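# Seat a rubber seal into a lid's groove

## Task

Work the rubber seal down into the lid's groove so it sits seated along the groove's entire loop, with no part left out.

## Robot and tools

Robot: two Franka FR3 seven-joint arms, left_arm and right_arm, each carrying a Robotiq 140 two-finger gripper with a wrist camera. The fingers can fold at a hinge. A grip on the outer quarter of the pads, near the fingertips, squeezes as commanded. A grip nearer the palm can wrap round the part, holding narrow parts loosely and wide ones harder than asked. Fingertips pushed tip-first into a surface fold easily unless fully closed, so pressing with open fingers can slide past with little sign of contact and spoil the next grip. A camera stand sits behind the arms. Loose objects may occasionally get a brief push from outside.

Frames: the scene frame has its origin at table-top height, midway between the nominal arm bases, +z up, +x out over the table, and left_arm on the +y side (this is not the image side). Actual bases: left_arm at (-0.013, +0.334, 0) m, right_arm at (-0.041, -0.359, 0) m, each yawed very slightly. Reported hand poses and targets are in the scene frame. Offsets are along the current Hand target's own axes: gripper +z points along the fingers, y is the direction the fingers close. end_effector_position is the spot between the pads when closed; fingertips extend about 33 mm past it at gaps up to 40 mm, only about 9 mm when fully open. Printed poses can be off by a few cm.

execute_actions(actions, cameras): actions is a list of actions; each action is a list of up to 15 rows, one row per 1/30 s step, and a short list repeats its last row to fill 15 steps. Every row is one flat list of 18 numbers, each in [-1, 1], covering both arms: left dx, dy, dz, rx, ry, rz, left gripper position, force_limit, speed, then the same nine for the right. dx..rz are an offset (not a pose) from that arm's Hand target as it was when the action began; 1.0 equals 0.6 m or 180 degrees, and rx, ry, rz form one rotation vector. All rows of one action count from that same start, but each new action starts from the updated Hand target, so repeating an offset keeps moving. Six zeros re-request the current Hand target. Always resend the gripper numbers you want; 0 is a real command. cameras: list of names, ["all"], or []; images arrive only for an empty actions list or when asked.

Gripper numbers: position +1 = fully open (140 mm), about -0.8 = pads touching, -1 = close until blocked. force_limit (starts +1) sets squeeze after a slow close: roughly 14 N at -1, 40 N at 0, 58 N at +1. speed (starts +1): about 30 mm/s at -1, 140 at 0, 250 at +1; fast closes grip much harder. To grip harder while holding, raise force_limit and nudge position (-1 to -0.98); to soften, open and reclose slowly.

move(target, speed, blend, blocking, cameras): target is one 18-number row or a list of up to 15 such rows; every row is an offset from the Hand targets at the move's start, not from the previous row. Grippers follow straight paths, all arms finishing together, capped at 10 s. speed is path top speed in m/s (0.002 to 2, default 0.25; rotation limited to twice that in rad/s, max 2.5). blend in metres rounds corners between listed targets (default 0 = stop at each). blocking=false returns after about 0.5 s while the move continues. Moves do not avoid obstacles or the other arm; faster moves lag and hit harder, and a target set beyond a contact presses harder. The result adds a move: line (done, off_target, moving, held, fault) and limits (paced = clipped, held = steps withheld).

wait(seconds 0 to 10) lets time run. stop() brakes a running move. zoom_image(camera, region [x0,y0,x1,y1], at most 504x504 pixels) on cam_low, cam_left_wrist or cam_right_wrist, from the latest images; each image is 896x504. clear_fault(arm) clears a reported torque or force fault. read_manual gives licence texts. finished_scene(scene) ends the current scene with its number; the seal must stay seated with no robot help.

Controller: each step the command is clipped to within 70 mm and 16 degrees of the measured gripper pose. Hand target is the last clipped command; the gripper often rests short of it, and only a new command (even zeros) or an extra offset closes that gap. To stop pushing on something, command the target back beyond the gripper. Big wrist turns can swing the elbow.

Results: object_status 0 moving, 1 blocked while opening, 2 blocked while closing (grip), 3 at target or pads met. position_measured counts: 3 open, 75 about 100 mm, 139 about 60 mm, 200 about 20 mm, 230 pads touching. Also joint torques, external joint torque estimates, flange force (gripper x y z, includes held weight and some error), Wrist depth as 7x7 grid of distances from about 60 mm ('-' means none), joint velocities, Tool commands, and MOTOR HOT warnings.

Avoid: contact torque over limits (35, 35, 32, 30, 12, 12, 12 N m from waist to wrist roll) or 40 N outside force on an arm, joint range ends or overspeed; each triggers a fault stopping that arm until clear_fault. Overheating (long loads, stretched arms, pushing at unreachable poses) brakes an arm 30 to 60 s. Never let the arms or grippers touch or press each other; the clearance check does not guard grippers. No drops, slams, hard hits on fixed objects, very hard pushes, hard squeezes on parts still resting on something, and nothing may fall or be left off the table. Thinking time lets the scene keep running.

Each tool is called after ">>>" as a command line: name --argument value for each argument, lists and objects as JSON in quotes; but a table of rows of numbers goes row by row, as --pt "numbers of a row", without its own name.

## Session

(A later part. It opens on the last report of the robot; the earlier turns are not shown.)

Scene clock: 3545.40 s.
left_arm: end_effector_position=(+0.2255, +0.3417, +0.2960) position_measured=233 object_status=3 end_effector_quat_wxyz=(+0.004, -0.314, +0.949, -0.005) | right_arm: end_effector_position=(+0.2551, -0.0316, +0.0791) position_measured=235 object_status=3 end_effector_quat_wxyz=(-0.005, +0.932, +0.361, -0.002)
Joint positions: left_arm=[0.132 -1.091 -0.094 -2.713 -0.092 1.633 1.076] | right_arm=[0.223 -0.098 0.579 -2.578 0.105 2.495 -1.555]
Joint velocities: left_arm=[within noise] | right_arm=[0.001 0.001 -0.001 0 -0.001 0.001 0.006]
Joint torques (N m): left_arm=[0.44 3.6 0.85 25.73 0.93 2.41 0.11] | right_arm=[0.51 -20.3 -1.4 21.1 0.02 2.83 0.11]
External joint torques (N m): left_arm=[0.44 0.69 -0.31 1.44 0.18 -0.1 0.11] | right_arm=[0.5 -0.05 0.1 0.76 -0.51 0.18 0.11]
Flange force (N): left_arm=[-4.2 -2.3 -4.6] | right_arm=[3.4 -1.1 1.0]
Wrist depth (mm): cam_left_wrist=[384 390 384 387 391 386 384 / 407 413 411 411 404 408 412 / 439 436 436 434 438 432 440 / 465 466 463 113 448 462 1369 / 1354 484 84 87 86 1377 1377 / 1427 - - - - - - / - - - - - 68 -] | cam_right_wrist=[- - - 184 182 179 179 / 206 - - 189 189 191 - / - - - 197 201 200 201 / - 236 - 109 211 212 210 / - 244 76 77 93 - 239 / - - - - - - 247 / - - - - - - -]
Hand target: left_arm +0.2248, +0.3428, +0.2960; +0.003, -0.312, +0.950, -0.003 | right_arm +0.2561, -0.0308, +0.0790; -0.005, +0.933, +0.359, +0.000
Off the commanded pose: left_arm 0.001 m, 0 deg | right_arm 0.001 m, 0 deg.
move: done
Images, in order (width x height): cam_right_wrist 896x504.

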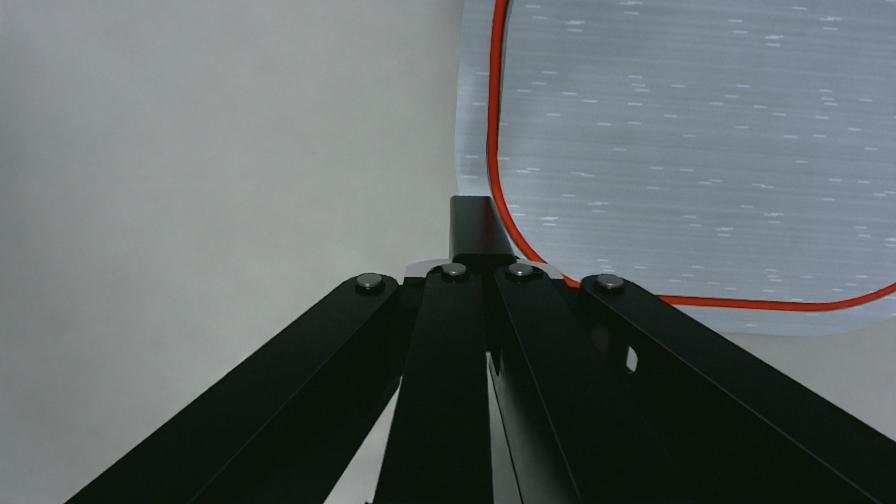

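>>> zoom_image --camera "cam_right_wrist" --region '[440, 0, 600, 130]'

>>> zoom_image --camera "cam_right_wrist" --region '[440, 110, 600, 240]'

Scaled by 3.150 from the camera's 896x504 image, which has a finer 1280x720 frame.

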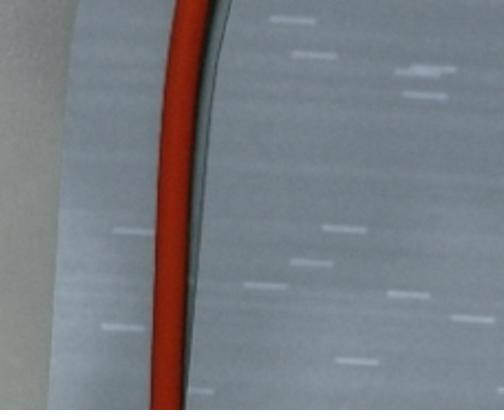

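Scaled by 3.150 from the camera's 896x504 image, which has a finer 1280x720 frame.

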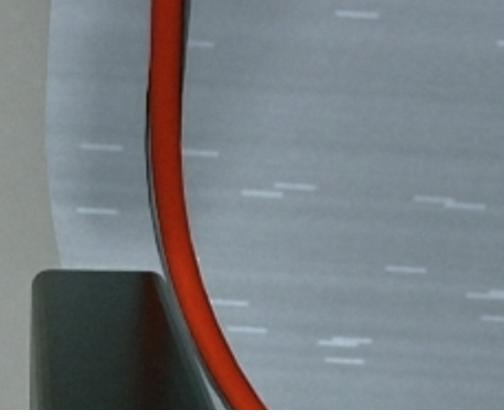

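>>> move --pt "0 0 0 0 0 0 -1 -0.5 0 0.0775 0.0278 0.0367 0 0 0 -1 -0.5 0" --pt "0 0 0 0 0 0 -1 -0.5 0 0.0725 0.0245 0.0533 0 0 0 -1 -0.5 0" --pt "0 0 0 0 0 0 -1 -0.5 0 0.0605 0.0238 0.0613 0 0 0 -1 -0.5 0" --blend '[0,0,0]' --speed '[0.1,0.03,0.02]'

Scene clock: 3585.57 s.
left_arm: end_effector_position=(+0.2255, +0.3417, +0.2960) position_measured=233 object_status=3 end_effector_quat_wxyz=(+0.004, -0.314, +0.949, -0.005) | right_arm: end_effector_position=(+0.2993, -0.0153, +0.0472) position_measured=235 object_status=3 end_effector_quat_wxyz=(-0.006, +0.934, +0.358, +0.006)
Joint positions: left_arm=[0.132 -1.091 -0.094 -2.713 -0.092 1.633 1.076] | right_arm=[0.201 0.107 0.54 -2.469 -0.092 2.575 -1.45]
Joint velocities: left_arm=[within noise] | right_arm=[0 -0.002 0 -0.002 0.001 0.003 0.001]
Joint torques (N m): left_arm=[0.44 3.54 0.82 25.76 0.93 2.42 0.1] | right_arm=[2.77 -22.73 2.71 15.66 0.73 2.27 0.2]
External joint torques (N m): left_arm=[0.44 0.58 -0.39 1.52 0.18 -0.08 0.1] | right_arm=[2.72 3.41 0.99 -3.76 0.26 -0.44 0.2]
Flange force (N): left_arm=[-3.9 -2.4 -4.8] | right_arm=[-2.8 -4.6 9.1]
Wrist depth (mm): cam_left_wrist=[385 387 387 385 381 385 391 / 405 412 409 399 402 406 404 / 445 437 428 - 440 437 440 / 466 462 465 113 461 - 1228 / 1462 487 84 86 86 1385 1385 / 1489 - - - - - 1462 / - - - - - 68 -] | cam_right_wrist=[- 166 - - 153 151 152 / - 173 - 160 161 160 158 / - - - 169 169 167 167 / - - - 112 174 176 178 / - - 76 77 93 - 185 / - - - - - - 195 / - - - - - - -]
Hand target: left_arm +0.2248, +0.3428, +0.2960; +0.003, -0.312, +0.950, -0.003 | right_arm +0.2924, -0.0167, +0.0422; -0.005, +0.933, +0.359, +0.000
Off the commanded pose: left_arm 0.001 m, 0 deg | right_arm 0.009 m, 1 deg.
move: off_target (right_arm)

>>> move --pt "0 0 0 0 0 0 -1 -0.5 0 0.0102 0.006 -0.0172 0 0 0 -1 -0.5 0" --pt "0 0 0 0 0 0 -1 -0.5 0 0.0503 0.005 -0.0247 0 0 0 -1 -0.5 0" --pt "0 0 0 0 0 0 -1 -0.5 0 0.0453 0.0017 -0.008 0 0 0 -1 -0.5 0" --pt "0 0 0 0 0 0 -1 -0.5 0 0.035 0.001 0.0037 0 0 0 -1 -0.5 0" --pt "0 0 0 0 0 0 -1 -0.5 0 0.0478 0.0085 -0.0172 0 0 0 -1 -0.5 0" --pt "0 0 0 0 0 0 -1 -0.5 0 0.0837 0.0072 -0.0247 0 0 0 -1 -0.5 0" --pt "0 0 0 0 0 0 -1 -0.5 0 0.0787 0.0038 -0.008 0 0 0 -1 -0.5 0" --pt "0 0 0 0 0 0 -1 -0.5 0 0.07 0.0037 0.0037 0 0 0 -1 -0.5 0" --pt "0 0 0 0 0 0 -1 -0.5 0 0.0828 0.0112 -0.0172 0 0 0 -1 -0.5 0" --pt "0 0 0 0 0 0 -1 -0.5 0 0.06 -0.01 -0.063 0 0 0 -1 -0.5 0" --blend '[0.002,0.002,0,0,0.002,0.002,0,0,0.002,0]' --speed '[0.03,0.08,0.03,0.02,0.03,0.08,0.03,0.02,0.03,0.1]' --cameras '["cam_right_wrist"]'

>>> zoom_image --camera "cam_right_wrist" --region '[440, 80, 640, 240]'

Scene clock: 3624.43 s.
left_arm: end_effector_position=(+0.2255, +0.3417, +0.2960) position_measured=233 object_status=3 end_effector_quat_wxyz=(+0.004, -0.314, +0.949, -0.005) | right_arm: end_effector_position=(+0.3160, +0.0126, +0.0800) position_measured=235 object_status=3 end_effector_quat_wxyz=(-0.005, +0.934, +0.357, +0.001)
Joint positions: left_arm=[0.132 -1.091 -0.094 -2.713 -0.092 1.633 1.076] | right_arm=[0.22 0.122 0.542 -2.337 -0.084 2.446 -1.44]
Joint velocities: left_arm=[within noise] | right_arm=[0.002 0.001 -0.001 0 0.001 0 -0.004]
Joint torques (N m): left_arm=[0.53 3.52 0.89 25.67 0.94 2.43 0.1] | right_arm=[0.51 -29.78 2.05 20.83 1.03 2.43 -0.18]
External joint torques (N m): left_arm=[0.54 0.61 -0.26 1.31 0.19 -0.09 0.1] | right_arm=[0.61 -1.8 0.13 -0.15 0.47 -0.24 -0.18]
Flange force (N): left_arm=[-3.9 -1.9 -4.3] | right_arm=[-6.6 0.2 -5.7]
Wrist depth (mm): cam_left_wrist=[383 390 386 398 384 387 384 / 413 409 410 403 405 402 406 / 434 439 432 436 434 442 433 / 466 455 459 113 456 464 1281 / 497 496 84 86 86 1362 1377 / 1453 - - - - - 1489 / - - - - - 68 -] | cam_right_wrist=[- - - - 180 - - / - - - - 191 190 191 / - - - 200 201 200 - / - - - 112 209 212 - / 246 - 76 77 93 218 225 / - - - - - - 234 / - - - - - - -]
Hand target: left_arm +0.2248, +0.3428, +0.2960; +0.003, -0.312, +0.950, -0.003 | right_arm +0.3153, +0.0115, +0.0801; -0.005, +0.933, +0.359, +0.000
Off the commanded pose: left_arm 0.001 m, 0 deg | right_arm 0.001 m, 0 deg.
move: done
Images, in order (width x height): cam_right_wrist 896x504.

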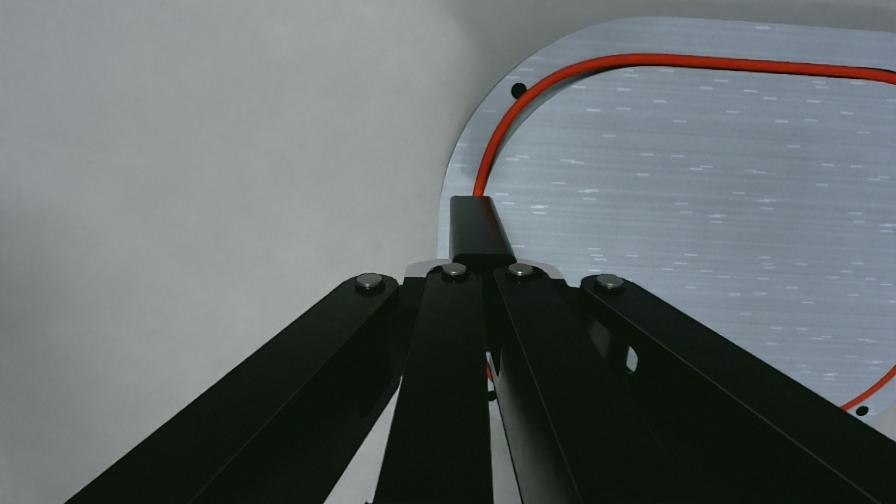

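Scaled by 2.520 from the camera's 896x504 image, which has a finer 1280x720 frame.

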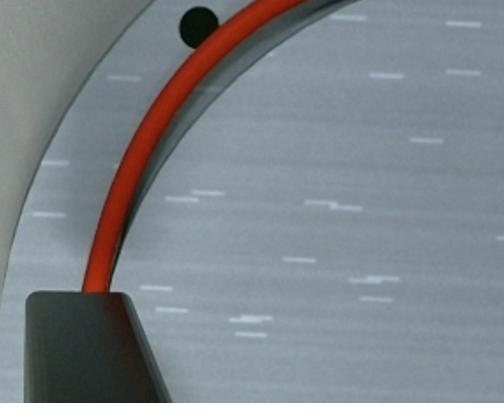

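>>> move --pt "0 0 0 0 0 0 -1 -0.5 0 0.0858 0.0523 0.0368 0 0 0 -1 -0.5 0" --pt "0 0 0 0 0 0 -1 -0.5 0 0.0817 0.0503 0.0552 0 0 0 -1 -0.5 0" --pt "0 0 0 0 0 0 -1 -0.5 0 0.0657 0.0505 0.0668 0 0 0 -1 -0.5 0" --blend '[0.002,0,0]' --speed '[0.08,0.03,0.02]'

>>> move --pt "0 0 0 0 0 0 -1 -0.5 0 0.0141 0.0083 -0.0208 0 0 0 -1 -0.5 0" --pt "0 0 0 0 0 0 -1 -0.5 0 -0.0657 -0.0505 -0.0668 0 0 0 -1 -0.5 0" --blend '[0.002,0]' --speed '[0.03,0.1]' --cameras '["cam_right_wrist"]'

>>> zoom_image --camera "cam_right_wrist" --region '[440, 40, 680, 232]'

Scene clock: 3656.03 s.
left_arm: end_effector_position=(+0.2255, +0.3417, +0.2960) position_measured=233 object_status=3 end_effector_quat_wxyz=(+0.004, -0.314, +0.949, -0.005) | right_arm: end_effector_position=(+0.3724, +0.0237, +0.0515) position_measured=235 object_status=3 end_effector_quat_wxyz=(-0.008, +0.932, +0.362, +0.013)
Joint positions: left_arm=[0.132 -1.091 -0.094 -2.713 -0.092 1.633 1.076] | right_arm=[0.24 0.296 0.465 -2.201 -0.205 2.487 -1.424]
Joint velocities: left_arm=[within noise] | right_arm=[0 0 0 -0.001 0.001 0.003 0.002]
Joint torques (N m): left_arm=[0.49 3.64 0.84 25.72 0.93 2.44 0.13] | right_arm=[0.89 -26.8 1.92 14.55 0.18 1.65 0.16]
External joint torques (N m): left_arm=[0.49 0.68 -0.3 1.49 0.17 -0.06 0.13] | right_arm=[0.99 7.2 -2.42 -5.88 -0.37 -1.07 0.15]
Flange force (N): left_arm=[-4.3 -2.3 -4.7] | right_arm=[0.5 -1.1 17.7]
Wrist depth (mm): cam_left_wrist=[371 387 386 386 384 387 384 / 409 409 415 407 409 412 409 / 448 438 433 434 431 435 435 / 474 469 464 113 443 461 1331 / 1393 488 84 86 86 1362 1309 / 1527 - - - - - - / - - - - - 67 -] | cam_right_wrist=[- 168 - - 171 166 167 / - - - - - - - / - - 189 - 173 - - / - - 191 112 - 180 - / - - 76 77 93 - 192 / - - - - - - 198 / - - - - - - -]
Hand target: left_arm +0.2248, +0.3428, +0.2960; +0.003, -0.312, +0.950, -0.003 | right_arm +0.3647, +0.0159, +0.0399; -0.005, +0.933, +0.359, +0.000
Off the commanded pose: left_arm 0.001 m, 0 deg | right_arm 0.016 m, 2 deg.
move: off_target (right_arm)

Scene clock: 3657.80 s.
left_arm: end_effector_position=(+0.2255, +0.3417, +0.2960) position_measured=233 object_status=3 end_effector_quat_wxyz=(+0.004, -0.314, +0.949, -0.005) | right_arm: end_effector_position=(+0.3159, +0.0126, +0.0799) position_measured=235 object_status=3 end_effector_quat_wxyz=(-0.005, +0.934, +0.358, +0.001)
Joint positions: left_arm=[0.132 -1.091 -0.094 -2.713 -0.092 1.633 1.076] | right_arm=[0.229 0.121 0.533 -2.337 -0.082 2.446 -1.441]
Joint velocities: left_arm=[within noise] | right_arm=[0 -0.002 0 0 0.003 0 -0.005]
Joint torques (N m): left_arm=[0.45 3.57 0.83 25.79 0.93 2.43 0.09] | right_arm=[0.54 -30.17 1.87 20.76 1.11 2.45 -0.31]
External joint torques (N m): left_arm=[0.44 0.62 -0.31 1.55 0.18 -0.08 0.09] | right_arm=[0.56 -2.12 -0.07 -0.2 0.56 -0.22 -0.31]
Flange force (N): left_arm=[-4.1 -2.3 -4.9] | right_arm=[-7.9 0.8 -6.5]
Wrist depth (mm): cam_left_wrist=[382 389 385 390 393 386 388 / 408 409 410 407 405 409 407 / 441 432 436 432 434 433 440 / 466 460 456 118 450 462 1339 / 1385 497 84 87 86 470 1402 / 1499 - - - - - 1480 / - - - - - 67 -] | cam_right_wrist=[- - - - 186 182 183 / - - - - 192 190 187 / - 215 - 201 201 - 199 / - - - 112 210 - 209 / - - 76 77 93 - 225 / - - - - - - 236 / - - - - - - -]
Hand target: left_arm +0.2248, +0.3428, +0.2960; +0.003, -0.312, +0.950, -0.003 | right_arm +0.3153, +0.0115, +0.0801; -0.005, +0.933, +0.359, +0.000
Off the commanded pose: left_arm 0.001 m, 0 deg | right_arm 0.001 m, 0 deg.
move: done
Images, in order (width x height): cam_right_wrist 896x504.

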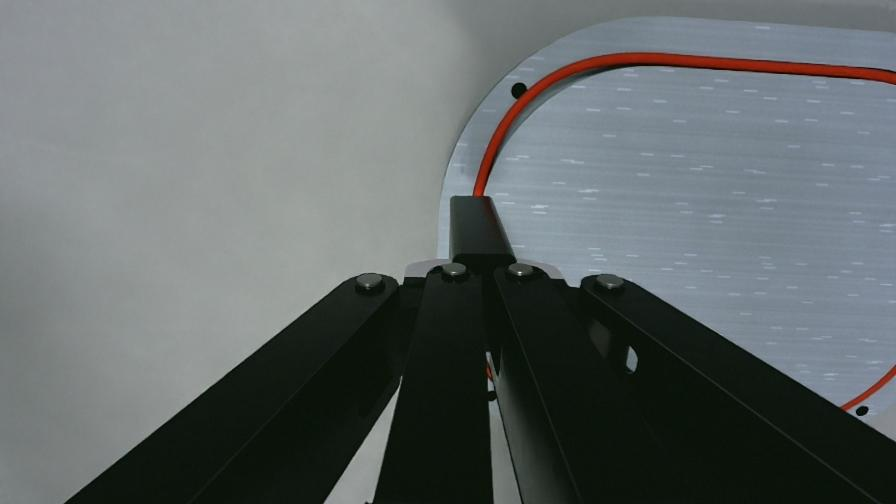

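Scaled by 2.100 from the camera's 896x504 image, which has a finer 1280x720 frame.

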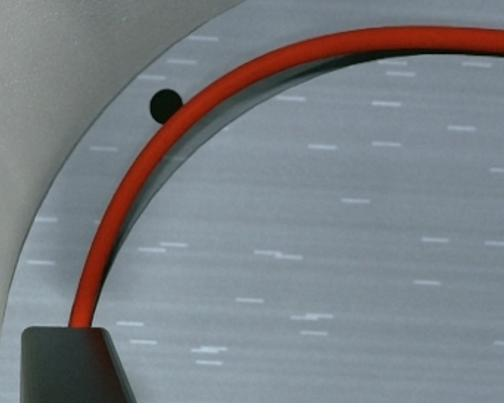

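>>> move --pt "0 0 0 0 0 0 -1 -0.5 0 -0.225 0.058 0.0 0 0 0 -1 -0.5 0.5" --speed '[0.25]' --cameras '["cam_right_wrist"]'

>>> zoom_image --camera "cam_right_wrist" --region '[440, 60, 680, 252]'

Scene clock: 3700.93 s.
left_arm: end_effector_position=(+0.2255, +0.3417, +0.2960) position_measured=233 object_status=3 end_effector_quat_wxyz=(+0.004, -0.314, +0.949, -0.005) | right_arm: end_effector_position=(+0.2380, -0.1050, +0.0792) position_measured=235 object_status=3 end_effector_quat_wxyz=(-0.004, +0.934, +0.357, -0.002)
Joint positions: left_arm=[0.132 -1.091 -0.094 -2.713 -0.092 1.633 1.076] | right_arm=[0.308 -0.288 0.419 -2.774 0.21 2.5 -1.718]
Joint velocities: left_arm=[within noise] | right_arm=[0 -0.001 0 0.001 -0.001 0.001 -0.005]
Joint torques (N m): left_arm=[0.5 3.57 0.81 25.76 0.93 2.43 0.08] | right_arm=[1.69 -17.02 -3.6 19.87 0.55 2.78 -0.18]
External joint torques (N m): left_arm=[0.51 0.64 -0.32 1.47 0.18 -0.09 0.08] | right_arm=[1.7 -0.92 -0.7 -0.32 0.02 0.13 -0.18]
Flange force (N): left_arm=[-4.1 -2.3 -4.7] | right_arm=[-6.5 -0.9 -3.4]
Wrist depth (mm): cam_left_wrist=[384 390 386 386 382 385 384 / 410 412 411 403 400 406 390 / 432 432 434 436 434 431 445 / 475 464 466 117 460 472 1316 / 1418 486 84 87 86 1377 1418 / 1499 - - - - - - / - - - - - 68 -] | cam_right_wrist=[- - 192 - 182 182 182 / - - - - 193 190 187 / - - - 198 199 200 - / - - - 110 - - - / 249 - 76 77 93 - - / - - - - - - - / - - - - - - -]
Hand target: left_arm +0.2248, +0.3428, +0.2960; +0.003, -0.312, +0.950, -0.003 | right_arm +0.2384, -0.1048, +0.0794; -0.005, +0.933, +0.359, +0.000
Off the commanded pose: left_arm 0.001 m, 0 deg | right_arm 0.001 m, 0 deg.
move: done
Images, in order (width x height): cam_right_wrist 896x504.

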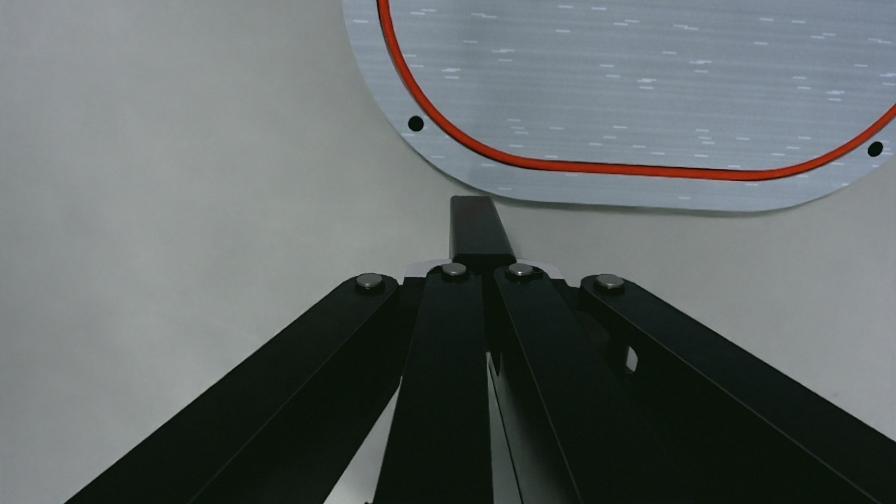

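Scaled by 2.100 from the camera's 896x504 image, which has a finer 1280x720 frame.

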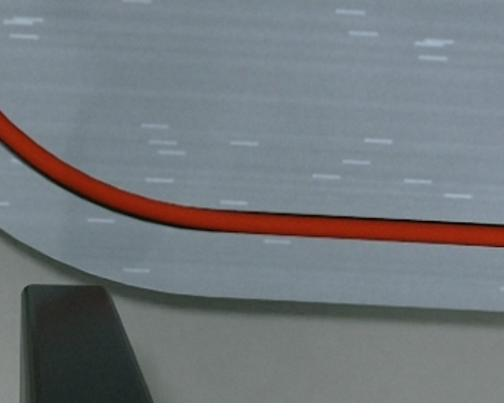

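>>> move --pt "0 0 0 0 0 0 -1 -0.5 0 0.078 -0.0158 0.0373 0 0 0 -1 -0.5 0" --pt "0 0 0 0 0 0 -1 -0.5 0 0.073 -0.0192 0.054 0 0 0 -1 -0.5 0" --pt "0 0 0 0 0 0 -1 -0.5 0 0.0605 -0.024 0.0657 0 0 0 -1 -0.5 0" --blend '[0.002,0,0]' --speed '[0.08,0.03,0.02]'

>>> move --pt "0 0 0 0 0 0 -1 -0.5 0 0.0132 0.004 -0.0208 0 0 0 -1 -0.5 0" --pt "0 0 0 0 0 0 -1 -0.5 0 -0.0605 0.024 -0.0657 0 0 0 -1 -0.5 0" --blend '[0.002,0]' --speed '[0.03,0.1]' --cameras '["cam_right_wrist"]'

>>> zoom_image --camera "cam_right_wrist" --region '[340, 0, 580, 192]'

Scene clock: 3759.67 s.
left_arm: end_effector_position=(+0.2255, +0.3417, +0.2960) position_measured=233 object_status=3 end_effector_quat_wxyz=(+0.004, -0.314, +0.949, -0.005) | right_arm: end_effector_position=(+0.2624, -0.0668, +0.0471) position_measured=235 object_status=3 end_effector_quat_wxyz=(-0.006, +0.933, +0.360, +0.007)
Joint positions: left_arm=[0.132 -1.091 -0.094 -2.713 -0.092 1.633 1.076] | right_arm=[0.258 -0.071 0.48 -2.674 0.077 2.627 -1.598]
Joint velocities: left_arm=[within noise] | right_arm=[0 -0.001 0 -0.001 0.001 0.002 0.005]
Joint torques (N m): left_arm=[0.5 3.55 0.85 25.75 0.94 2.42 0.08] | right_arm=[1.93 -14.76 0.21 13.5 0.59 2.95 0.27]
External joint torques (N m): left_arm=[0.54 0.62 -0.27 1.5 0.19 -0.08 0.08] | right_arm=[1.96 6.19 1.12 -5.19 0.14 0.27 0.27]
Flange force (N): left_arm=[-4.1 -2.1 -4.8] | right_arm=[-0.2 -3.9 21.3]
Wrist depth (mm): cam_left_wrist=[379 389 387 386 391 389 386 / 414 413 - 410 406 - 395 / 436 438 445 434 442 - 436 / 460 464 467 118 458 464 1288 / 1427 490 84 86 86 1346 1508 / 1354 - - - - - 1462 / - - - - - 67 -] | cam_right_wrist=[- - - 154 153 153 - / - - - 162 - 164 - / - - 180 170 169 168 168 / - 194 - 117 110 176 177 / - - 76 77 93 186 185 / - - - - - - - / - - - - - - -]
Hand target: left_arm +0.2248, +0.3428, +0.2960; +0.003, -0.312, +0.950, -0.003 | right_arm +0.2555, -0.0694, +0.0403; -0.005, +0.933, +0.359, +0.000
Off the commanded pose: left_arm 0.001 m, 0 deg | right_arm 0.010 m, 1 deg.
move: off_target (right_arm)

Scene clock: 3761.73 s.
left_arm: end_effector_position=(+0.2255, +0.3417, +0.2960) position_measured=233 object_status=3 end_effector_quat_wxyz=(+0.004, -0.314, +0.949, -0.005) | right_arm: end_effector_position=(+0.2394, -0.1041, +0.0794) position_measured=235 object_status=3 end_effector_quat_wxyz=(-0.005, +0.934, +0.357, +0.001)
Joint positions: left_arm=[0.132 -1.091 -0.094 -2.713 -0.092 1.633 1.076] | right_arm=[0.319 -0.286 0.408 -2.775 0.204 2.506 -1.714]
Joint velocities: left_arm=[within noise] | right_arm=[-0.001 0 0 0 0 -0.002 -0.005]
Joint torques (N m): left_arm=[0.48 3.58 0.78 25.76 0.94 2.43 0.08] | right_arm=[1.65 -17.71 -3.47 19.97 0.69 2.41 -0.27]
External joint torques (N m): left_arm=[0.51 0.65 -0.36 1.45 0.18 -0.08 0.08] | right_arm=[1.59 -1.52 -0.74 -0.11 0.17 -0.23 -0.27]
Flange force (N): left_arm=[-4.1 -2.4 -4.6] | right_arm=[-8.1 -0.7 -6.6]
Wrist depth (mm): cam_left_wrist=[386 387 386 383 386 388 391 / 407 408 412 408 409 405 406 / 431 433 431 430 451 434 455 / 465 456 464 124 456 465 1302 / 1410 487 84 86 86 488 1402 / 1295 - - - - - - / - - - - - 67 -] | cam_right_wrist=[- - - 182 182 182 183 / - - - 192 192 188 190 / - - - 202 201 198 - / 229 229 - 112 221 - - / - - 76 77 93 - - / - - - - - - 250 / - - - - - - -]
Hand target: left_arm +0.2248, +0.3428, +0.2960; +0.003, -0.312, +0.950, -0.003 | right_arm +0.2384, -0.1048, +0.0794; -0.005, +0.933, +0.359, +0.000
Off the commanded pose: left_arm 0.001 m, 0 deg | right_arm 0.001 m, 0 deg.
move: done
Images, in order (width x height): cam_right_wrist 896x504.

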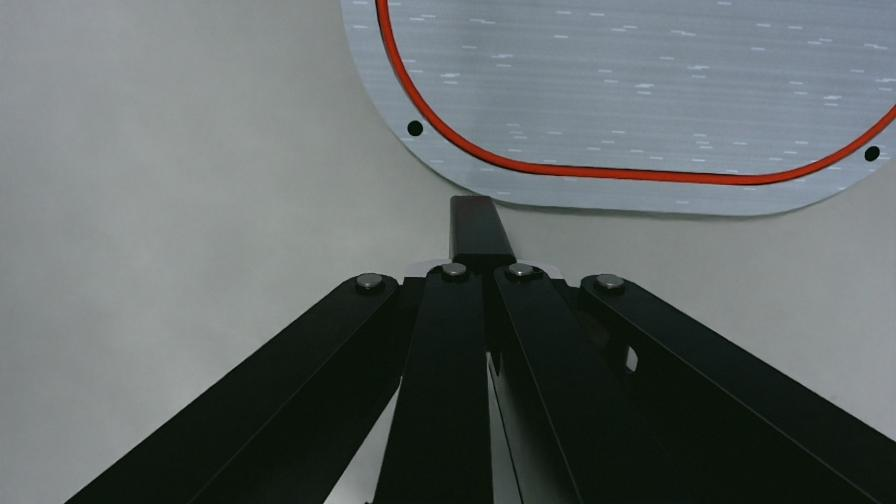

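Scaled by 2.100 from the camera's 896x504 image, which has a finer 1280x720 frame.

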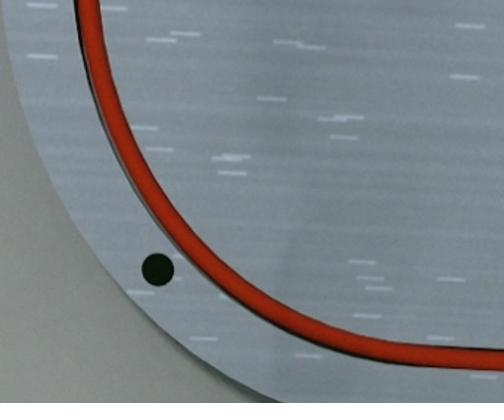

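>>> move --pt "0 0 0 0 0 0 -1 -0.5 0 0.225 -0.058 0 0 0 0 -1 -0.5 0" --pt "0 0 0 0 0 0 -1 -0.5 0 0.3108 -0.0057 0.0368 0 0 0 -1 -0.5 0" --pt "0 0 0 0 0 0 -1 -0.5 0 0.3025 -0.005 0.0552 0 0 0 -1 -0.5 0" --pt "0 0 0 0 0 0 -1 -0.5 0 0.2947 0.003 0.0568 0 0 0 -1 -0.5 0" --pt "0 0 0 0 0 0 -1 -0.5 0 0.2868 0.0037 0.066 0 0 0 -1 -0.5 0" --blend '[0.01,0.002,0,0.001,0]' --speed '[0.2,0.1,0.03,0.02,0.02]'

>>> move --pt "0 0 0 0 0 0 -1 -0.5 0 0.0165 -0.0014 -0.0208 0 0 0 -1 -0.5 0" --pt "0 0 0 0 0 0 -1 -0.5 0 -0.0618 -0.0617 -0.066 0 0 0 -1 -0.5 0" --blend '[0.002,0]' --speed '[0.03,0.1]' --cameras '["cam_right_wrist"]'

>>> zoom_image --camera "cam_right_wrist" --region '[440, 40, 680, 232]'

Scene clock: 3789.43 s.
left_arm: end_effector_position=(+0.2255, +0.3417, +0.2960) position_measured=233 object_status=3 end_effector_quat_wxyz=(+0.004, -0.314, +0.949, -0.005) | right_arm: end_effector_position=(+0.3717, +0.0199, +0.0517) position_measured=235 object_status=3 end_effector_quat_wxyz=(-0.009, +0.932, +0.362, +0.012)
Joint positions: left_arm=[0.132 -1.091 -0.094 -2.713 -0.092 1.633 1.076] | right_arm=[0.313 0.278 0.387 -2.212 -0.159 2.493 -1.461]
Joint velocities: left_arm=[within noise] | right_arm=[-0.001 0 0 -0.001 -0.001 0.004 0]
Joint torques (N m): left_arm=[0.44 3.62 0.8 25.69 0.94 2.41 0.11] | right_arm=[-1.74 -27.78 -0.85 14.57 -0.04 1.97 -0.23]
External joint torques (N m): left_arm=[0.43 0.72 -0.36 1.34 0.18 -0.11 0.11] | right_arm=[-1.84 7.11 -4.52 -6.01 -0.58 -0.77 -0.23]
Flange force (N): left_arm=[-4.1 -2.4 -4.4] | right_arm=[-2.4 4.6 17.1]
Wrist depth (mm): cam_left_wrist=[375 386 386 386 384 390 387 / 409 406 401 407 400 404 400 / 436 436 440 433 445 440 440 / 456 463 464 118 455 461 1295 / 1410 487 84 87 86 483 1418 / 1462 - - - - - 1489 / - - - - - 67 -] | cam_right_wrist=[- - - - - - 165 / - - 176 - - - - / - 189 187 173 172 172 - / - - 193 117 178 179 177 / - - 76 77 93 189 191 / - - - - - - 199 / - - - - - - -]
Hand target: left_arm +0.2248, +0.3428, +0.2960; +0.003, -0.312, +0.950, -0.003 | right_arm +0.3674, +0.0093, +0.0403; -0.005, +0.933, +0.359, +0.000
Off the commanded pose: left_arm 0.001 m, 0 deg | right_arm 0.016 m, 1 deg.
move: off_target (right_arm)

Scene clock: 3791.17 s.
left_arm: end_effector_position=(+0.2255, +0.3417, +0.2960) position_measured=233 object_status=3 end_effector_quat_wxyz=(+0.004, -0.314, +0.949, -0.005) | right_arm: end_effector_position=(+0.3163, +0.0122, +0.0799) position_measured=235 object_status=3 end_effector_quat_wxyz=(-0.005, +0.933, +0.361, +0.001)
Joint positions: left_arm=[0.132 -1.091 -0.094 -2.713 -0.092 1.633 1.076] | right_arm=[0.318 0.116 0.444 -2.337 -0.064 2.447 -1.462]
Joint torques (N m): left_arm=[0.42 3.6 0.92 25.74 0.94 2.43 0.09] | right_arm=[1.09 -31.27 1.31 20.84 1.07 2.5 0.07]
External joint torques (N m): left_arm=[0.43 0.68 -0.27 1.46 0.18 -0.08 0.09] | right_arm=[1.07 -1.89 -0.31 -0.19 0.52 -0.18 0.08]
Flange force (N): left_arm=[-4.2 -2.3 -4.7] | right_arm=[-6.1 -0.6 -4.8]
Wrist depth (mm): cam_left_wrist=[387 388 388 386 386 387 387 / 412 407 408 404 406 410 405 / 433 436 432 440 436 435 441 / 457 463 454 113 447 443 1281 / 1427 491 84 86 86 1369 - / 1508 - - - - - 1453 / - - - - - 67 -] | cam_right_wrist=[- - - - 180 182 183 / - - - - 191 190 186 / - - - 204 202 200 200 / - - - 111 210 214 212 / - - 76 77 93 225 220 / - - - - - - 233 / - - - - - - -]
Hand target: left_arm +0.2248, +0.3428, +0.2960; +0.003, -0.312, +0.950, -0.003 | right_arm +0.3153, +0.0115, +0.0801; -0.005, +0.933, +0.359, +0.000
Off the commanded pose: left_arm 0.001 m, 0 deg | right_arm 0.001 m, 0 deg.
move: done
Images, in order (width x height): cam_right_wrist 896x504.

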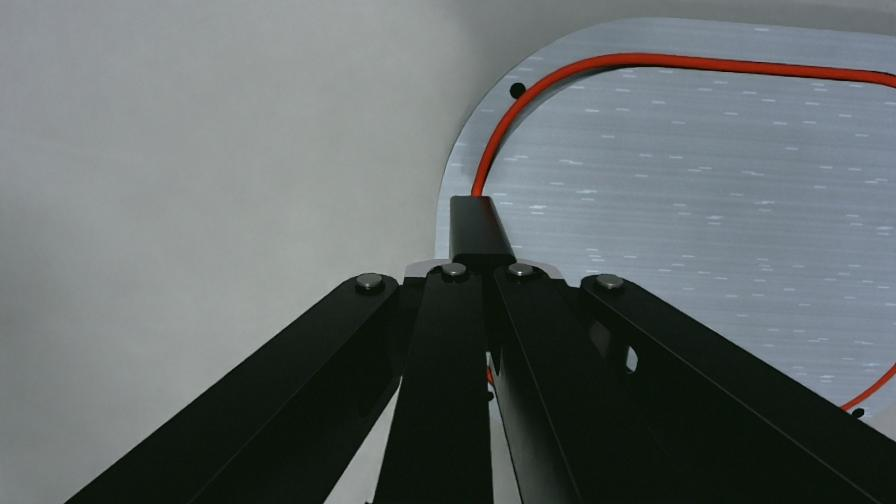

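Scaled by 2.100 from the camera's 896x504 image, which has a finer 1280x720 frame.

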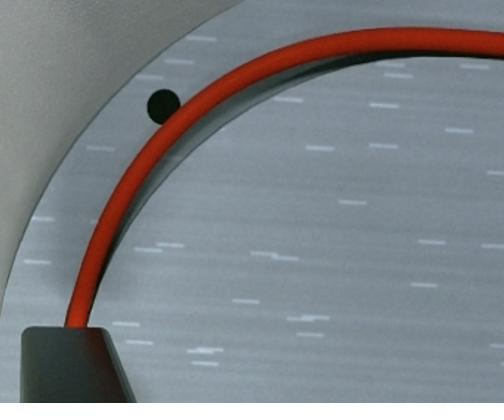

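>>> move --pt "0 0 0 0 0 0 -1 -0.5 0 0.0 0.0 -0.05 0 0 0 -0.443 -0.5 0.5" --pt "0 0 0 0 0 0 -1 -0.5 0 0.0858 0.0523 -0.025 0 0 0.2722 -0.443 -0.5 0.5" --speed '[0.1,0.35]' --cameras '["cam_right_wrist"]'

>>> zoom_image --camera "cam_right_wrist" --region '[340, 100, 640, 280]'

Scene clock: 3831.50 s.
left_arm: end_effector_position=(+0.2255, +0.3417, +0.2960) position_measured=233 object_status=3 end_effector_quat_wxyz=(+0.004, -0.314, +0.949, -0.005) | right_arm: end_effector_position=(+0.3749, +0.0232, +0.0959) position_measured=185 object_status=3 end_effector_quat_wxyz=(-0.006, +0.998, -0.058, -0.002)
Joint positions: left_arm=[0.132 -1.091 -0.094 -2.713 -0.092 1.633 1.076] | right_arm=[0.455 0.208 0.25 -2.151 -0.057 2.359 -0.675]
Joint velocities: left_arm=[within noise] | right_arm=[0.001 -0.001 -0.001 0 -0.001 -0.001 0.006]
Joint torques (N m): left_arm=[0.45 3.61 0.79 25.69 0.94 2.43 0.1] | right_arm=[1.69 -36.14 1.14 22.71 0.04 2.43 0.14]
External joint torques (N m): left_arm=[0.44 0.71 -0.4 1.34 0.19 -0.09 0.1] | right_arm=[1.59 -0.38 -0.78 0.61 -0.52 -0.24 0.14]
Flange force (N): left_arm=[-4.1 -2.5 -4.3] | right_arm=[0.5 -3.2 -0.7]
Wrist depth (mm): cam_left_wrist=[381 388 388 386 384 389 387 / 411 409 409 405 406 411 409 / 435 438 436 427 436 430 1129 / 462 449 459 112 455 459 1316 / 1339 - 84 87 86 1402 1402 / 1462 - - - - - 1568 / - - - - - 68 -] | cam_right_wrist=[209 - - - - 193 192 / 218 - 218 214 205 - 204 / - - - 216 217 214 - / - 247 - 169 123 228 224 / - - 92 - 87 93 - / - - 79 276 - - - / - - - - - - -]
Hand target: left_arm +0.2248, +0.3428, +0.2960; +0.003, -0.312, +0.950, -0.003 | right_arm +0.3746, +0.0226, +0.0950; -0.004, +0.998, -0.060, -0.002
Off the commanded pose: left_arm 0.001 m, 0 deg | right_arm 0.001 m, 0 deg.
move: done
Images, in order (width x height): cam_right_wrist 896x504.

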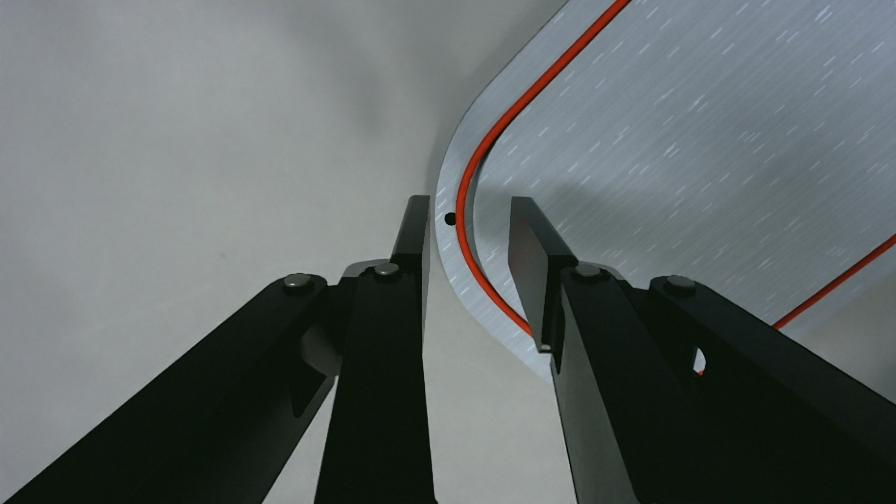

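Scaled by 1.680 from the camera's 896x504 image, which has a finer 1280x720 frame.

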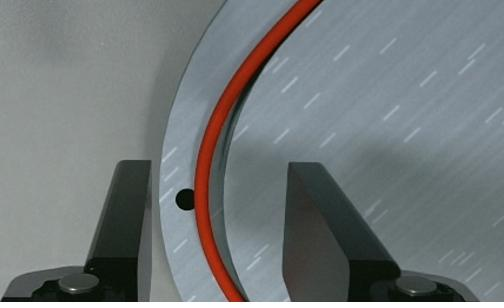

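>>> move --pt "0 0 0 0 0 0 -1 -0.5 0 0.0 0.0 0.065 0 0 0 -0.443 -0.5 0.5" --speed '[0.1]' --cameras '["cam_right_wrist"]'

>>> zoom_image --camera "cam_right_wrist" --region '[380, 120, 600, 280]'

Scene clock: 3858.60 s.
left_arm: end_effector_position=(+0.2255, +0.3417, +0.2960) position_measured=233 object_status=3 end_effector_quat_wxyz=(+0.004, -0.314, +0.949, -0.005) | right_arm: end_effector_position=(+0.3737, +0.0224, +0.0564) position_measured=185 object_status=3 end_effector_quat_wxyz=(-0.004, +0.998, -0.058, -0.004)
Joint positions: left_arm=[0.132 -1.091 -0.094 -2.713 -0.092 1.633 1.076] | right_arm=[0.465 0.28 0.238 -2.168 -0.085 2.439 -0.656]
Joint velocities: left_arm=[within noise] | right_arm=[0.001 0 0 -0.001 0.001 0.004 0.006]
Joint torques (N m): left_arm=[0.53 3.57 0.82 25.75 0.94 2.43 0.13] | right_arm=[1.67 -37.93 1.55 21.18 0 2.67 0.21]
External joint torques (N m): left_arm=[0.55 0.69 -0.36 1.38 0.19 -0.09 0.14] | right_arm=[1.65 -1.03 -0.81 0.26 -0.51 0.04 0.21]
Flange force (N): left_arm=[-4.2 -2.2 -4.5] | right_arm=[-1.9 -1.1 -0.8]
Wrist depth (mm): cam_left_wrist=[367 386 383 385 387 387 387 / 412 411 409 414 400 403 411 / 437 436 438 437 429 431 437 / 463 462 464 118 449 461 1288 / 505 - 84 86 86 1377 1435 / 1480 - - - - - - / - - - - - 67 -] | cam_right_wrist=[- - 166 - 160 155 155 / - - - - 166 165 164 / - - - - 176 177 173 / - - - 172 147 184 185 / - - 92 - 87 92 198 / - - 79 229 - - - / - - - - - - -]
Hand target: left_arm +0.2248, +0.3428, +0.2960; +0.003, -0.312, +0.950, -0.003 | right_arm +0.3744, +0.0230, +0.0560; -0.004, +0.998, -0.060, -0.002
Off the commanded pose: left_arm 0.001 m, 0 deg | right_arm 0.001 m, 0 deg.
move: done
Images, in order (width x height): cam_right_wrist 896x504.

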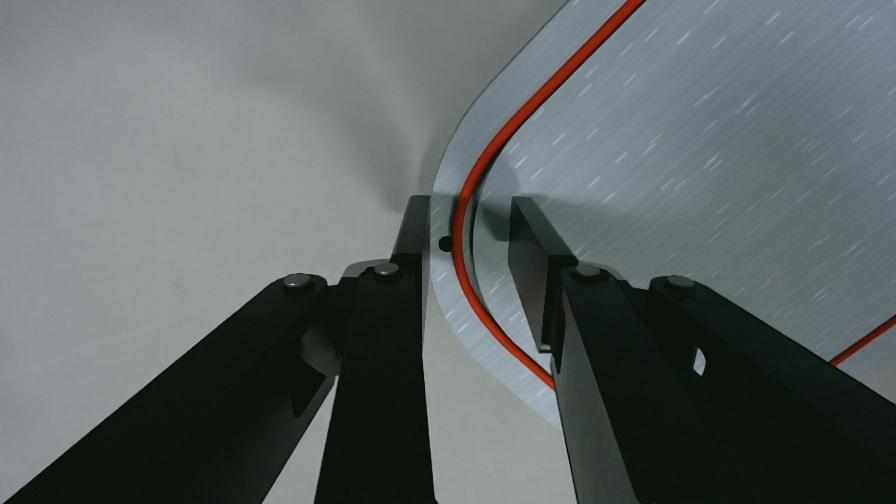

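Scaled by 2.291 from the camera's 896x504 image, which has a finer 1280x720 frame.

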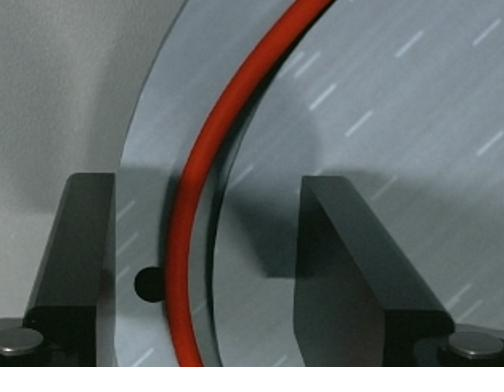

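>>> move --pt "0 0 0 0 0 0 -1 -0.5 0 -0.01 -0.0067 0.0117 0 0 0 -0.443 -0.5 0.5" --pt "0 0 0 0 0 0 -1 -0.5 0 -0.01 -0.0067 0.0117 0 0 0 -1 -0.5 -1" --speed '[0.03,0.03]' --cameras '["cam_right_wrist"]'

Scene clock: 3895.27 s.
left_arm: end_effector_position=(+0.2255, +0.3417, +0.2960) position_measured=233 object_status=3 end_effector_quat_wxyz=(+0.004, -0.314, +0.949, -0.005) | right_arm: end_effector_position=(+0.3691, +0.0278, +0.0503) position_measured=226 object_status=0 end_effector_quat_wxyz=(-0.005, +0.998, -0.059, -0.003)
Joint positions: left_arm=[0.132 -1.091 -0.094 -2.713 -0.092 1.633 1.076] | right_arm=[0.479 0.291 0.236 -2.171 -0.09 2.456 -0.638]
Joint torques (N m): left_arm=[0.42 3.58 0.82 25.77 0.93 2.42 0.11] | right_arm=[1.73 -37.85 1.72 20.74 0.05 2.77 0.19]
External joint torques (N m): left_arm=[0.42 0.67 -0.35 1.41 0.17 -0.1 0.11] | right_arm=[1.83 -0.7 -0.6 -0.02 -0.45 0.13 0.19]
Flange force (N): left_arm=[-4.0 -2.4 -4.6] | right_arm=[-2.4 -1.0 0.1]
Wrist depth (mm): cam_left_wrist=[376 387 387 384 384 386 386 / - 409 410 408 412 411 - / 445 432 434 433 - 433 439 / 466 471 - 112 453 462 1339 / 1385 495 84 86 86 1393 1410 / 1480 - - - - - - / - - - - - 68 -] | cam_right_wrist=[- - - - 161 150 150 / - - 170 - 158 158 159 / - - - 178 172 170 166 / - - - 122 177 180 - / - - 76 - 93 190 - / - - - - - - - / - - - - - - -]
Hand target: left_arm +0.2248, +0.3428, +0.2960; +0.003, -0.312, +0.950, -0.003 | right_arm +0.3689, +0.0278, +0.0490; -0.004, +0.998, -0.060, -0.002
Off the commanded pose: left_arm 0.001 m, 0 deg | right_arm 0.001 m, 0 deg.
move: done
Images, in order (width x height): cam_right_wrist 896x504.

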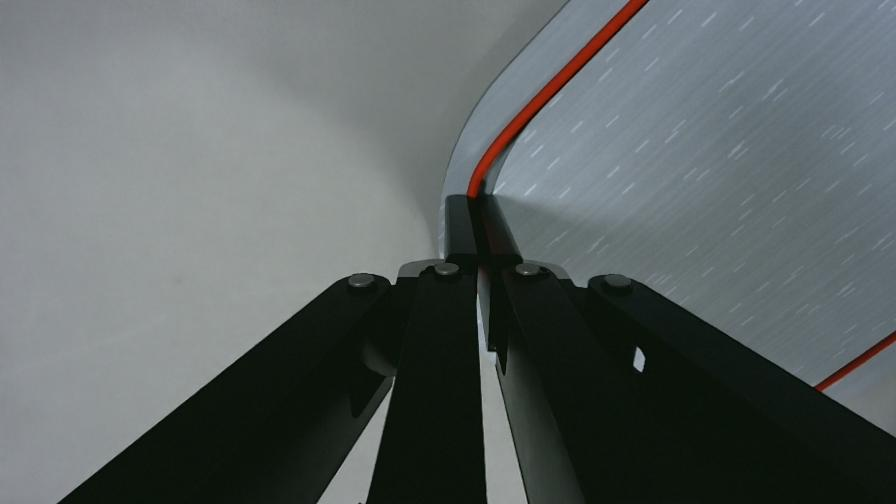

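>>> move --pt "0 0 0 0 0 0 -1 -0.5 0 0 0.0075 0.0 0 0 0 -1 -0.5 -1" --pt "0 0 0 0 0 0 -1 -0.5 0 0 0.0075 0.0055 0 0 0 -1 -0.5 -1" --speed '[0.03,0.02]' --cameras '["cam_right_wrist"]'

>>> zoom_image --camera "cam_right_wrist" --region '[400, 100, 620, 260]'

Scene clock: 3900.87 s.
left_arm: end_effector_position=(+0.2255, +0.3417, +0.2960) position_measured=233 object_status=3 end_effector_quat_wxyz=(+0.004, -0.314, +0.949, -0.005) | right_arm: end_effector_position=(+0.3683, +0.0259, +0.0498) position_measured=226 object_status=2 end_effector_quat_wxyz=(-0.006, +0.998, -0.060, -0.001)
Joint positions: left_arm=[0.132 -1.091 -0.094 -2.713 -0.092 1.633 1.076] | right_arm=[0.478 0.286 0.236 -2.183 -0.09 2.465 -0.638]
Joint torques (N m): left_arm=[0.45 3.57 0.85 25.75 0.94 2.43 0.12] | right_arm=[0.4 -34.49 0.74 19.18 0.05 3.29 -0.08]
External joint torques (N m): left_arm=[0.45 0.69 -0.31 1.44 0.18 -0.09 0.12] | right_arm=[0.32 2.39 -1.7 -1.53 -0.44 0.63 -0.07]
Flange force (N): left_arm=[-4.2 -2.3 -4.6] | right_arm=[0.4 0.3 7.5]
Wrist depth (mm): cam_left_wrist=[363 - - 386 386 386 403 / 409 408 409 408 406 409 409 / 425 438 438 433 433 434 448 / 469 463 463 118 456 464 1331 / 1435 493 84 87 86 1377 1369 / 1444 - - - - - 1508 / - - - - - 67 -] | cam_right_wrist=[- - - - 151 - 149 / - 174 174 163 161 160 160 / - 181 183 180 167 168 168 / - - - 117 177 178 178 / - - 76 - 93 187 188 / - - - - - - 200 / - - - - - - -]
Hand target: left_arm +0.2248, +0.3428, +0.2960; +0.003, -0.312, +0.950, -0.003 | right_arm +0.3683, +0.0233, +0.0457; -0.004, +0.998, -0.060, -0.002
Off the commanded pose: left_arm 0.001 m, 0 deg | right_arm 0.005 m, 0 deg.
move: off_target (right_arm)
Images, in order (width x height): cam_right_wrist 896x504.

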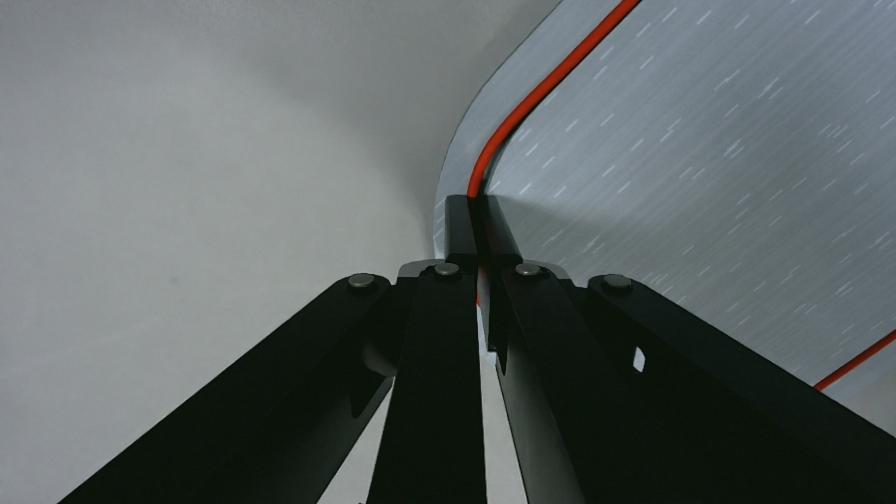

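Scaled by 2.291 from the camera's 896x504 image, which has a finer 1280x720 frame.

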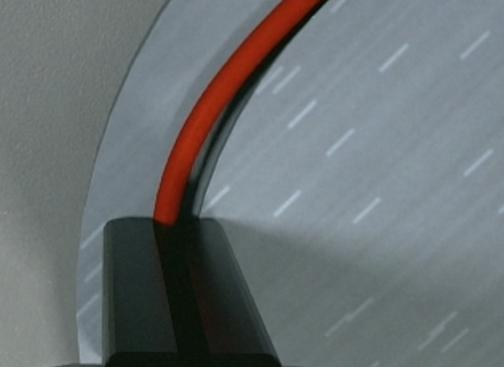

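>>> move --pt "0 0 0 0 0 0 -1 -0.5 0 0 0 -0.008 0 0 0 -1 -0.5 -1" --pt "0 0 0 0 0 0 -1 -0.5 0 0 0.0065 -0.008 0 0 0 -1 -0.5 -1" --pt "0 0 0 0 0 0 -1 -0.5 0 0 0.0065 0.0 0 0 0 -1 -0.5 -1" --speed '[0.02,0.02,0.02]' --cameras '["cam_right_wrist"]'

>>> zoom_image --camera "cam_right_wrist" --region '[400, 100, 620, 260]'

Scene clock: 3911.20 s.
left_arm: end_effector_position=(+0.2255, +0.3417, +0.2960) position_measured=233 object_status=3 end_effector_quat_wxyz=(+0.004, -0.314, +0.949, -0.005) | right_arm: end_effector_position=(+0.3681, +0.0198, +0.0498) position_measured=226 object_status=2 end_effector_quat_wxyz=(-0.004, +0.998, -0.062, -0.002)
Joint positions: left_arm=[0.132 -1.091 -0.094 -2.713 -0.092 1.633 1.076] | right_arm=[0.47 0.277 0.236 -2.195 -0.089 2.465 -0.642]
Joint torques (N m): left_arm=[0.45 3.59 0.81 25.75 0.94 2.44 0.11] | right_arm=[1.03 -33.77 1.75 19.83 0.11 3.85 -0.16]
External joint torques (N m): left_arm=[0.46 0.69 -0.34 1.47 0.18 -0.07 0.11] | right_arm=[1.06 2.74 -0.5 -0.75 -0.38 1.22 -0.16]
Flange force (N): left_arm=[-4.3 -2.4 -4.7] | right_arm=[1.3 -2.8 9.0]
Wrist depth (mm): cam_left_wrist=[379 387 386 387 385 391 377 / 411 - 409 411 407 409 409 / 438 435 439 426 432 430 435 / 452 465 463 113 459 464 1331 / 1547 490 84 86 86 476 1410 / 1462 - - - - - 1518 / - - - - - 67 -] | cam_right_wrist=[- - - 164 153 152 - / 173 - - 156 161 160 159 / - - - 170 169 168 168 / - - - 123 174 177 178 / - - 76 - 93 187 189 / - - - - - - - / - - - - - - -]
Hand target: left_arm +0.2248, +0.3428, +0.2960; +0.003, -0.312, +0.950, -0.003 | right_arm +0.3679, +0.0195, +0.0457; -0.004, +0.998, -0.060, -0.002
Off the commanded pose: left_arm 0.001 m, 0 deg | right_arm 0.004 m, 0 deg.
move: off_target (right_arm)
Images, in order (width x height): cam_right_wrist 896x504.

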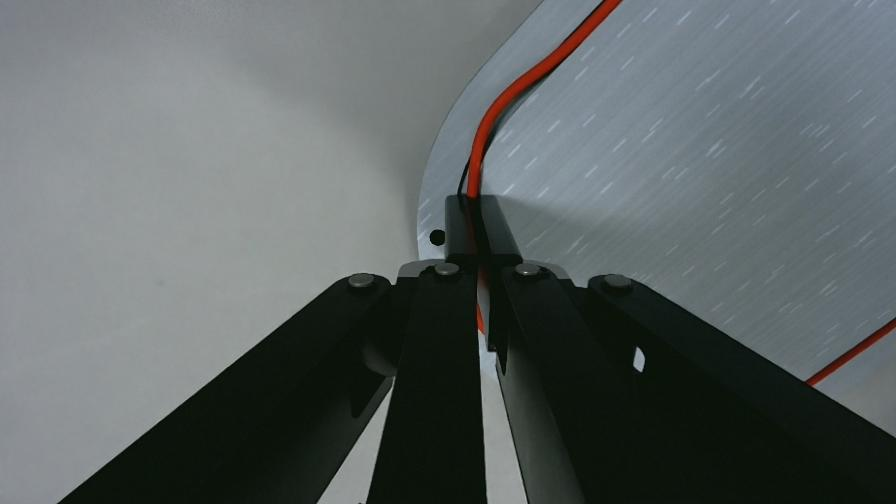

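Scaled by 2.291 from the camera's 896x504 image, which has a finer 1280x720 frame.

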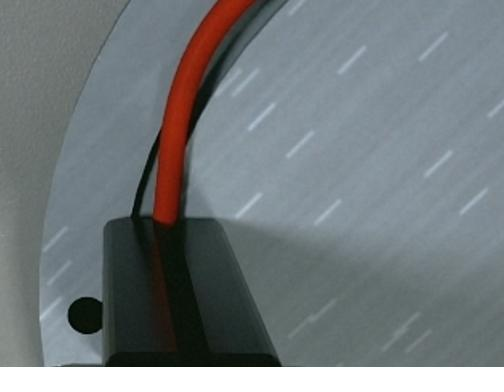

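>>> move --pt "0 0 0 0 0 0 -1 -0.5 0 0 0 -0.008 0 0 0 -1 -0.5 -1" --pt "0 0 0 0 0 0 -1 -0.5 0 0 -0.0047 -0.008 0 0 0 -1 -0.5 -1" --pt "0 0 0 0 0 0 -1 -0.5 0 0 -0.0047 0.003 0 0 0 -1 -0.5 -1" --speed '[0.02,0.02,0.02]' --cameras '["cam_right_wrist"]'

>>> zoom_image --camera "cam_right_wrist" --region '[400, 100, 620, 260]'

Scene clock: 3920.67 s.
left_arm: end_effector_position=(+0.2255, +0.3417, +0.2960) position_measured=233 object_status=3 end_effector_quat_wxyz=(+0.004, -0.314, +0.949, -0.005) | right_arm: end_effector_position=(+0.3690, +0.0220, +0.0494) position_measured=226 object_status=2 end_effector_quat_wxyz=(-0.005, +0.998, -0.060, -0.001)
Joint positions: left_arm=[0.132 -1.091 -0.094 -2.713 -0.092 1.633 1.076] | right_arm=[0.471 0.282 0.237 -2.189 -0.091 2.466 -0.643]
Joint torques (N m): left_arm=[0.45 3.64 0.83 25.76 0.93 2.43 0.1] | right_arm=[1.73 -31.72 1.48 19.94 -0.11 3.92 0.12]
External joint torques (N m): left_arm=[0.45 0.74 -0.35 1.45 0.17 -0.08 0.1] | right_arm=[1.58 5.08 -1 -0.75 -0.6 1.27 0.12]
Flange force (N): left_arm=[-4.3 -2.5 -4.7] | right_arm=[4.5 -8.3 14.4]
Wrist depth (mm): cam_left_wrist=[373 389 387 388 384 390 386 / 409 412 407 407 405 408 410 / 432 - 432 432 431 435 434 / 465 471 466 113 451 464 1410 / 1346 491 84 87 86 1418 1410 / 1499 - - - - - - / - - - - - 67 -] | cam_right_wrist=[- - - - 151 150 150 / - - - - 160 159 159 / - - - - 169 168 167 / - - - 113 100 178 177 / - - 76 - 93 187 190 / - - - - - - - / - - - - - - -]
Hand target: left_arm +0.2248, +0.3428, +0.2960; +0.003, -0.312, +0.950, -0.003 | right_arm +0.3682, +0.0223, +0.0439; -0.004, +0.998, -0.060, -0.002
Off the commanded pose: left_arm 0.001 m, 0 deg | right_arm 0.006 m, 0 deg.
move: off_target (right_arm)
Images, in order (width x height): cam_right_wrist 896x504.

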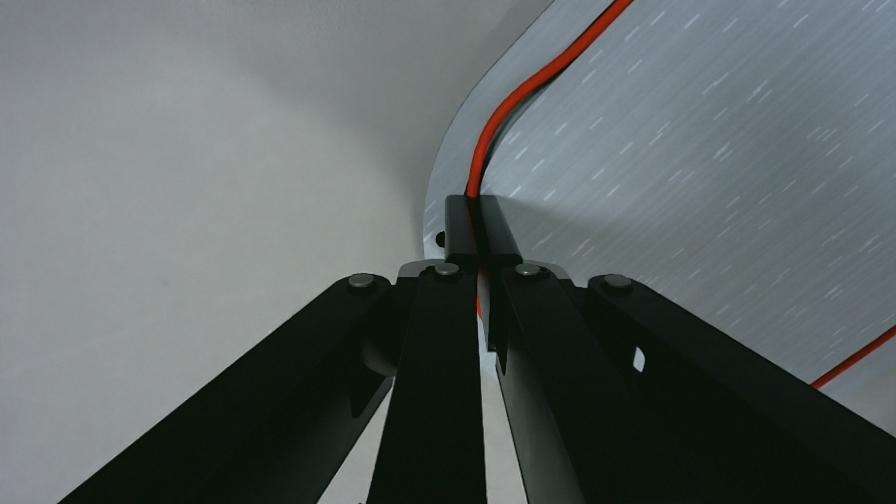

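Scaled by 2.291 from the camera's 896x504 image, which has a finer 1280x720 frame.

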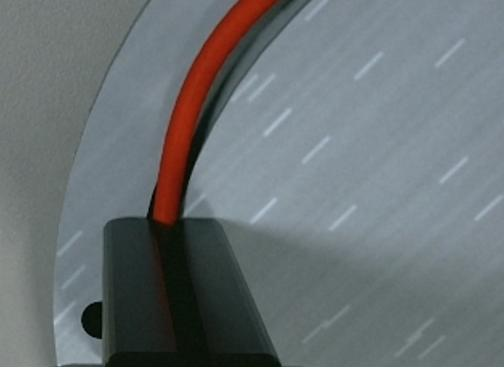

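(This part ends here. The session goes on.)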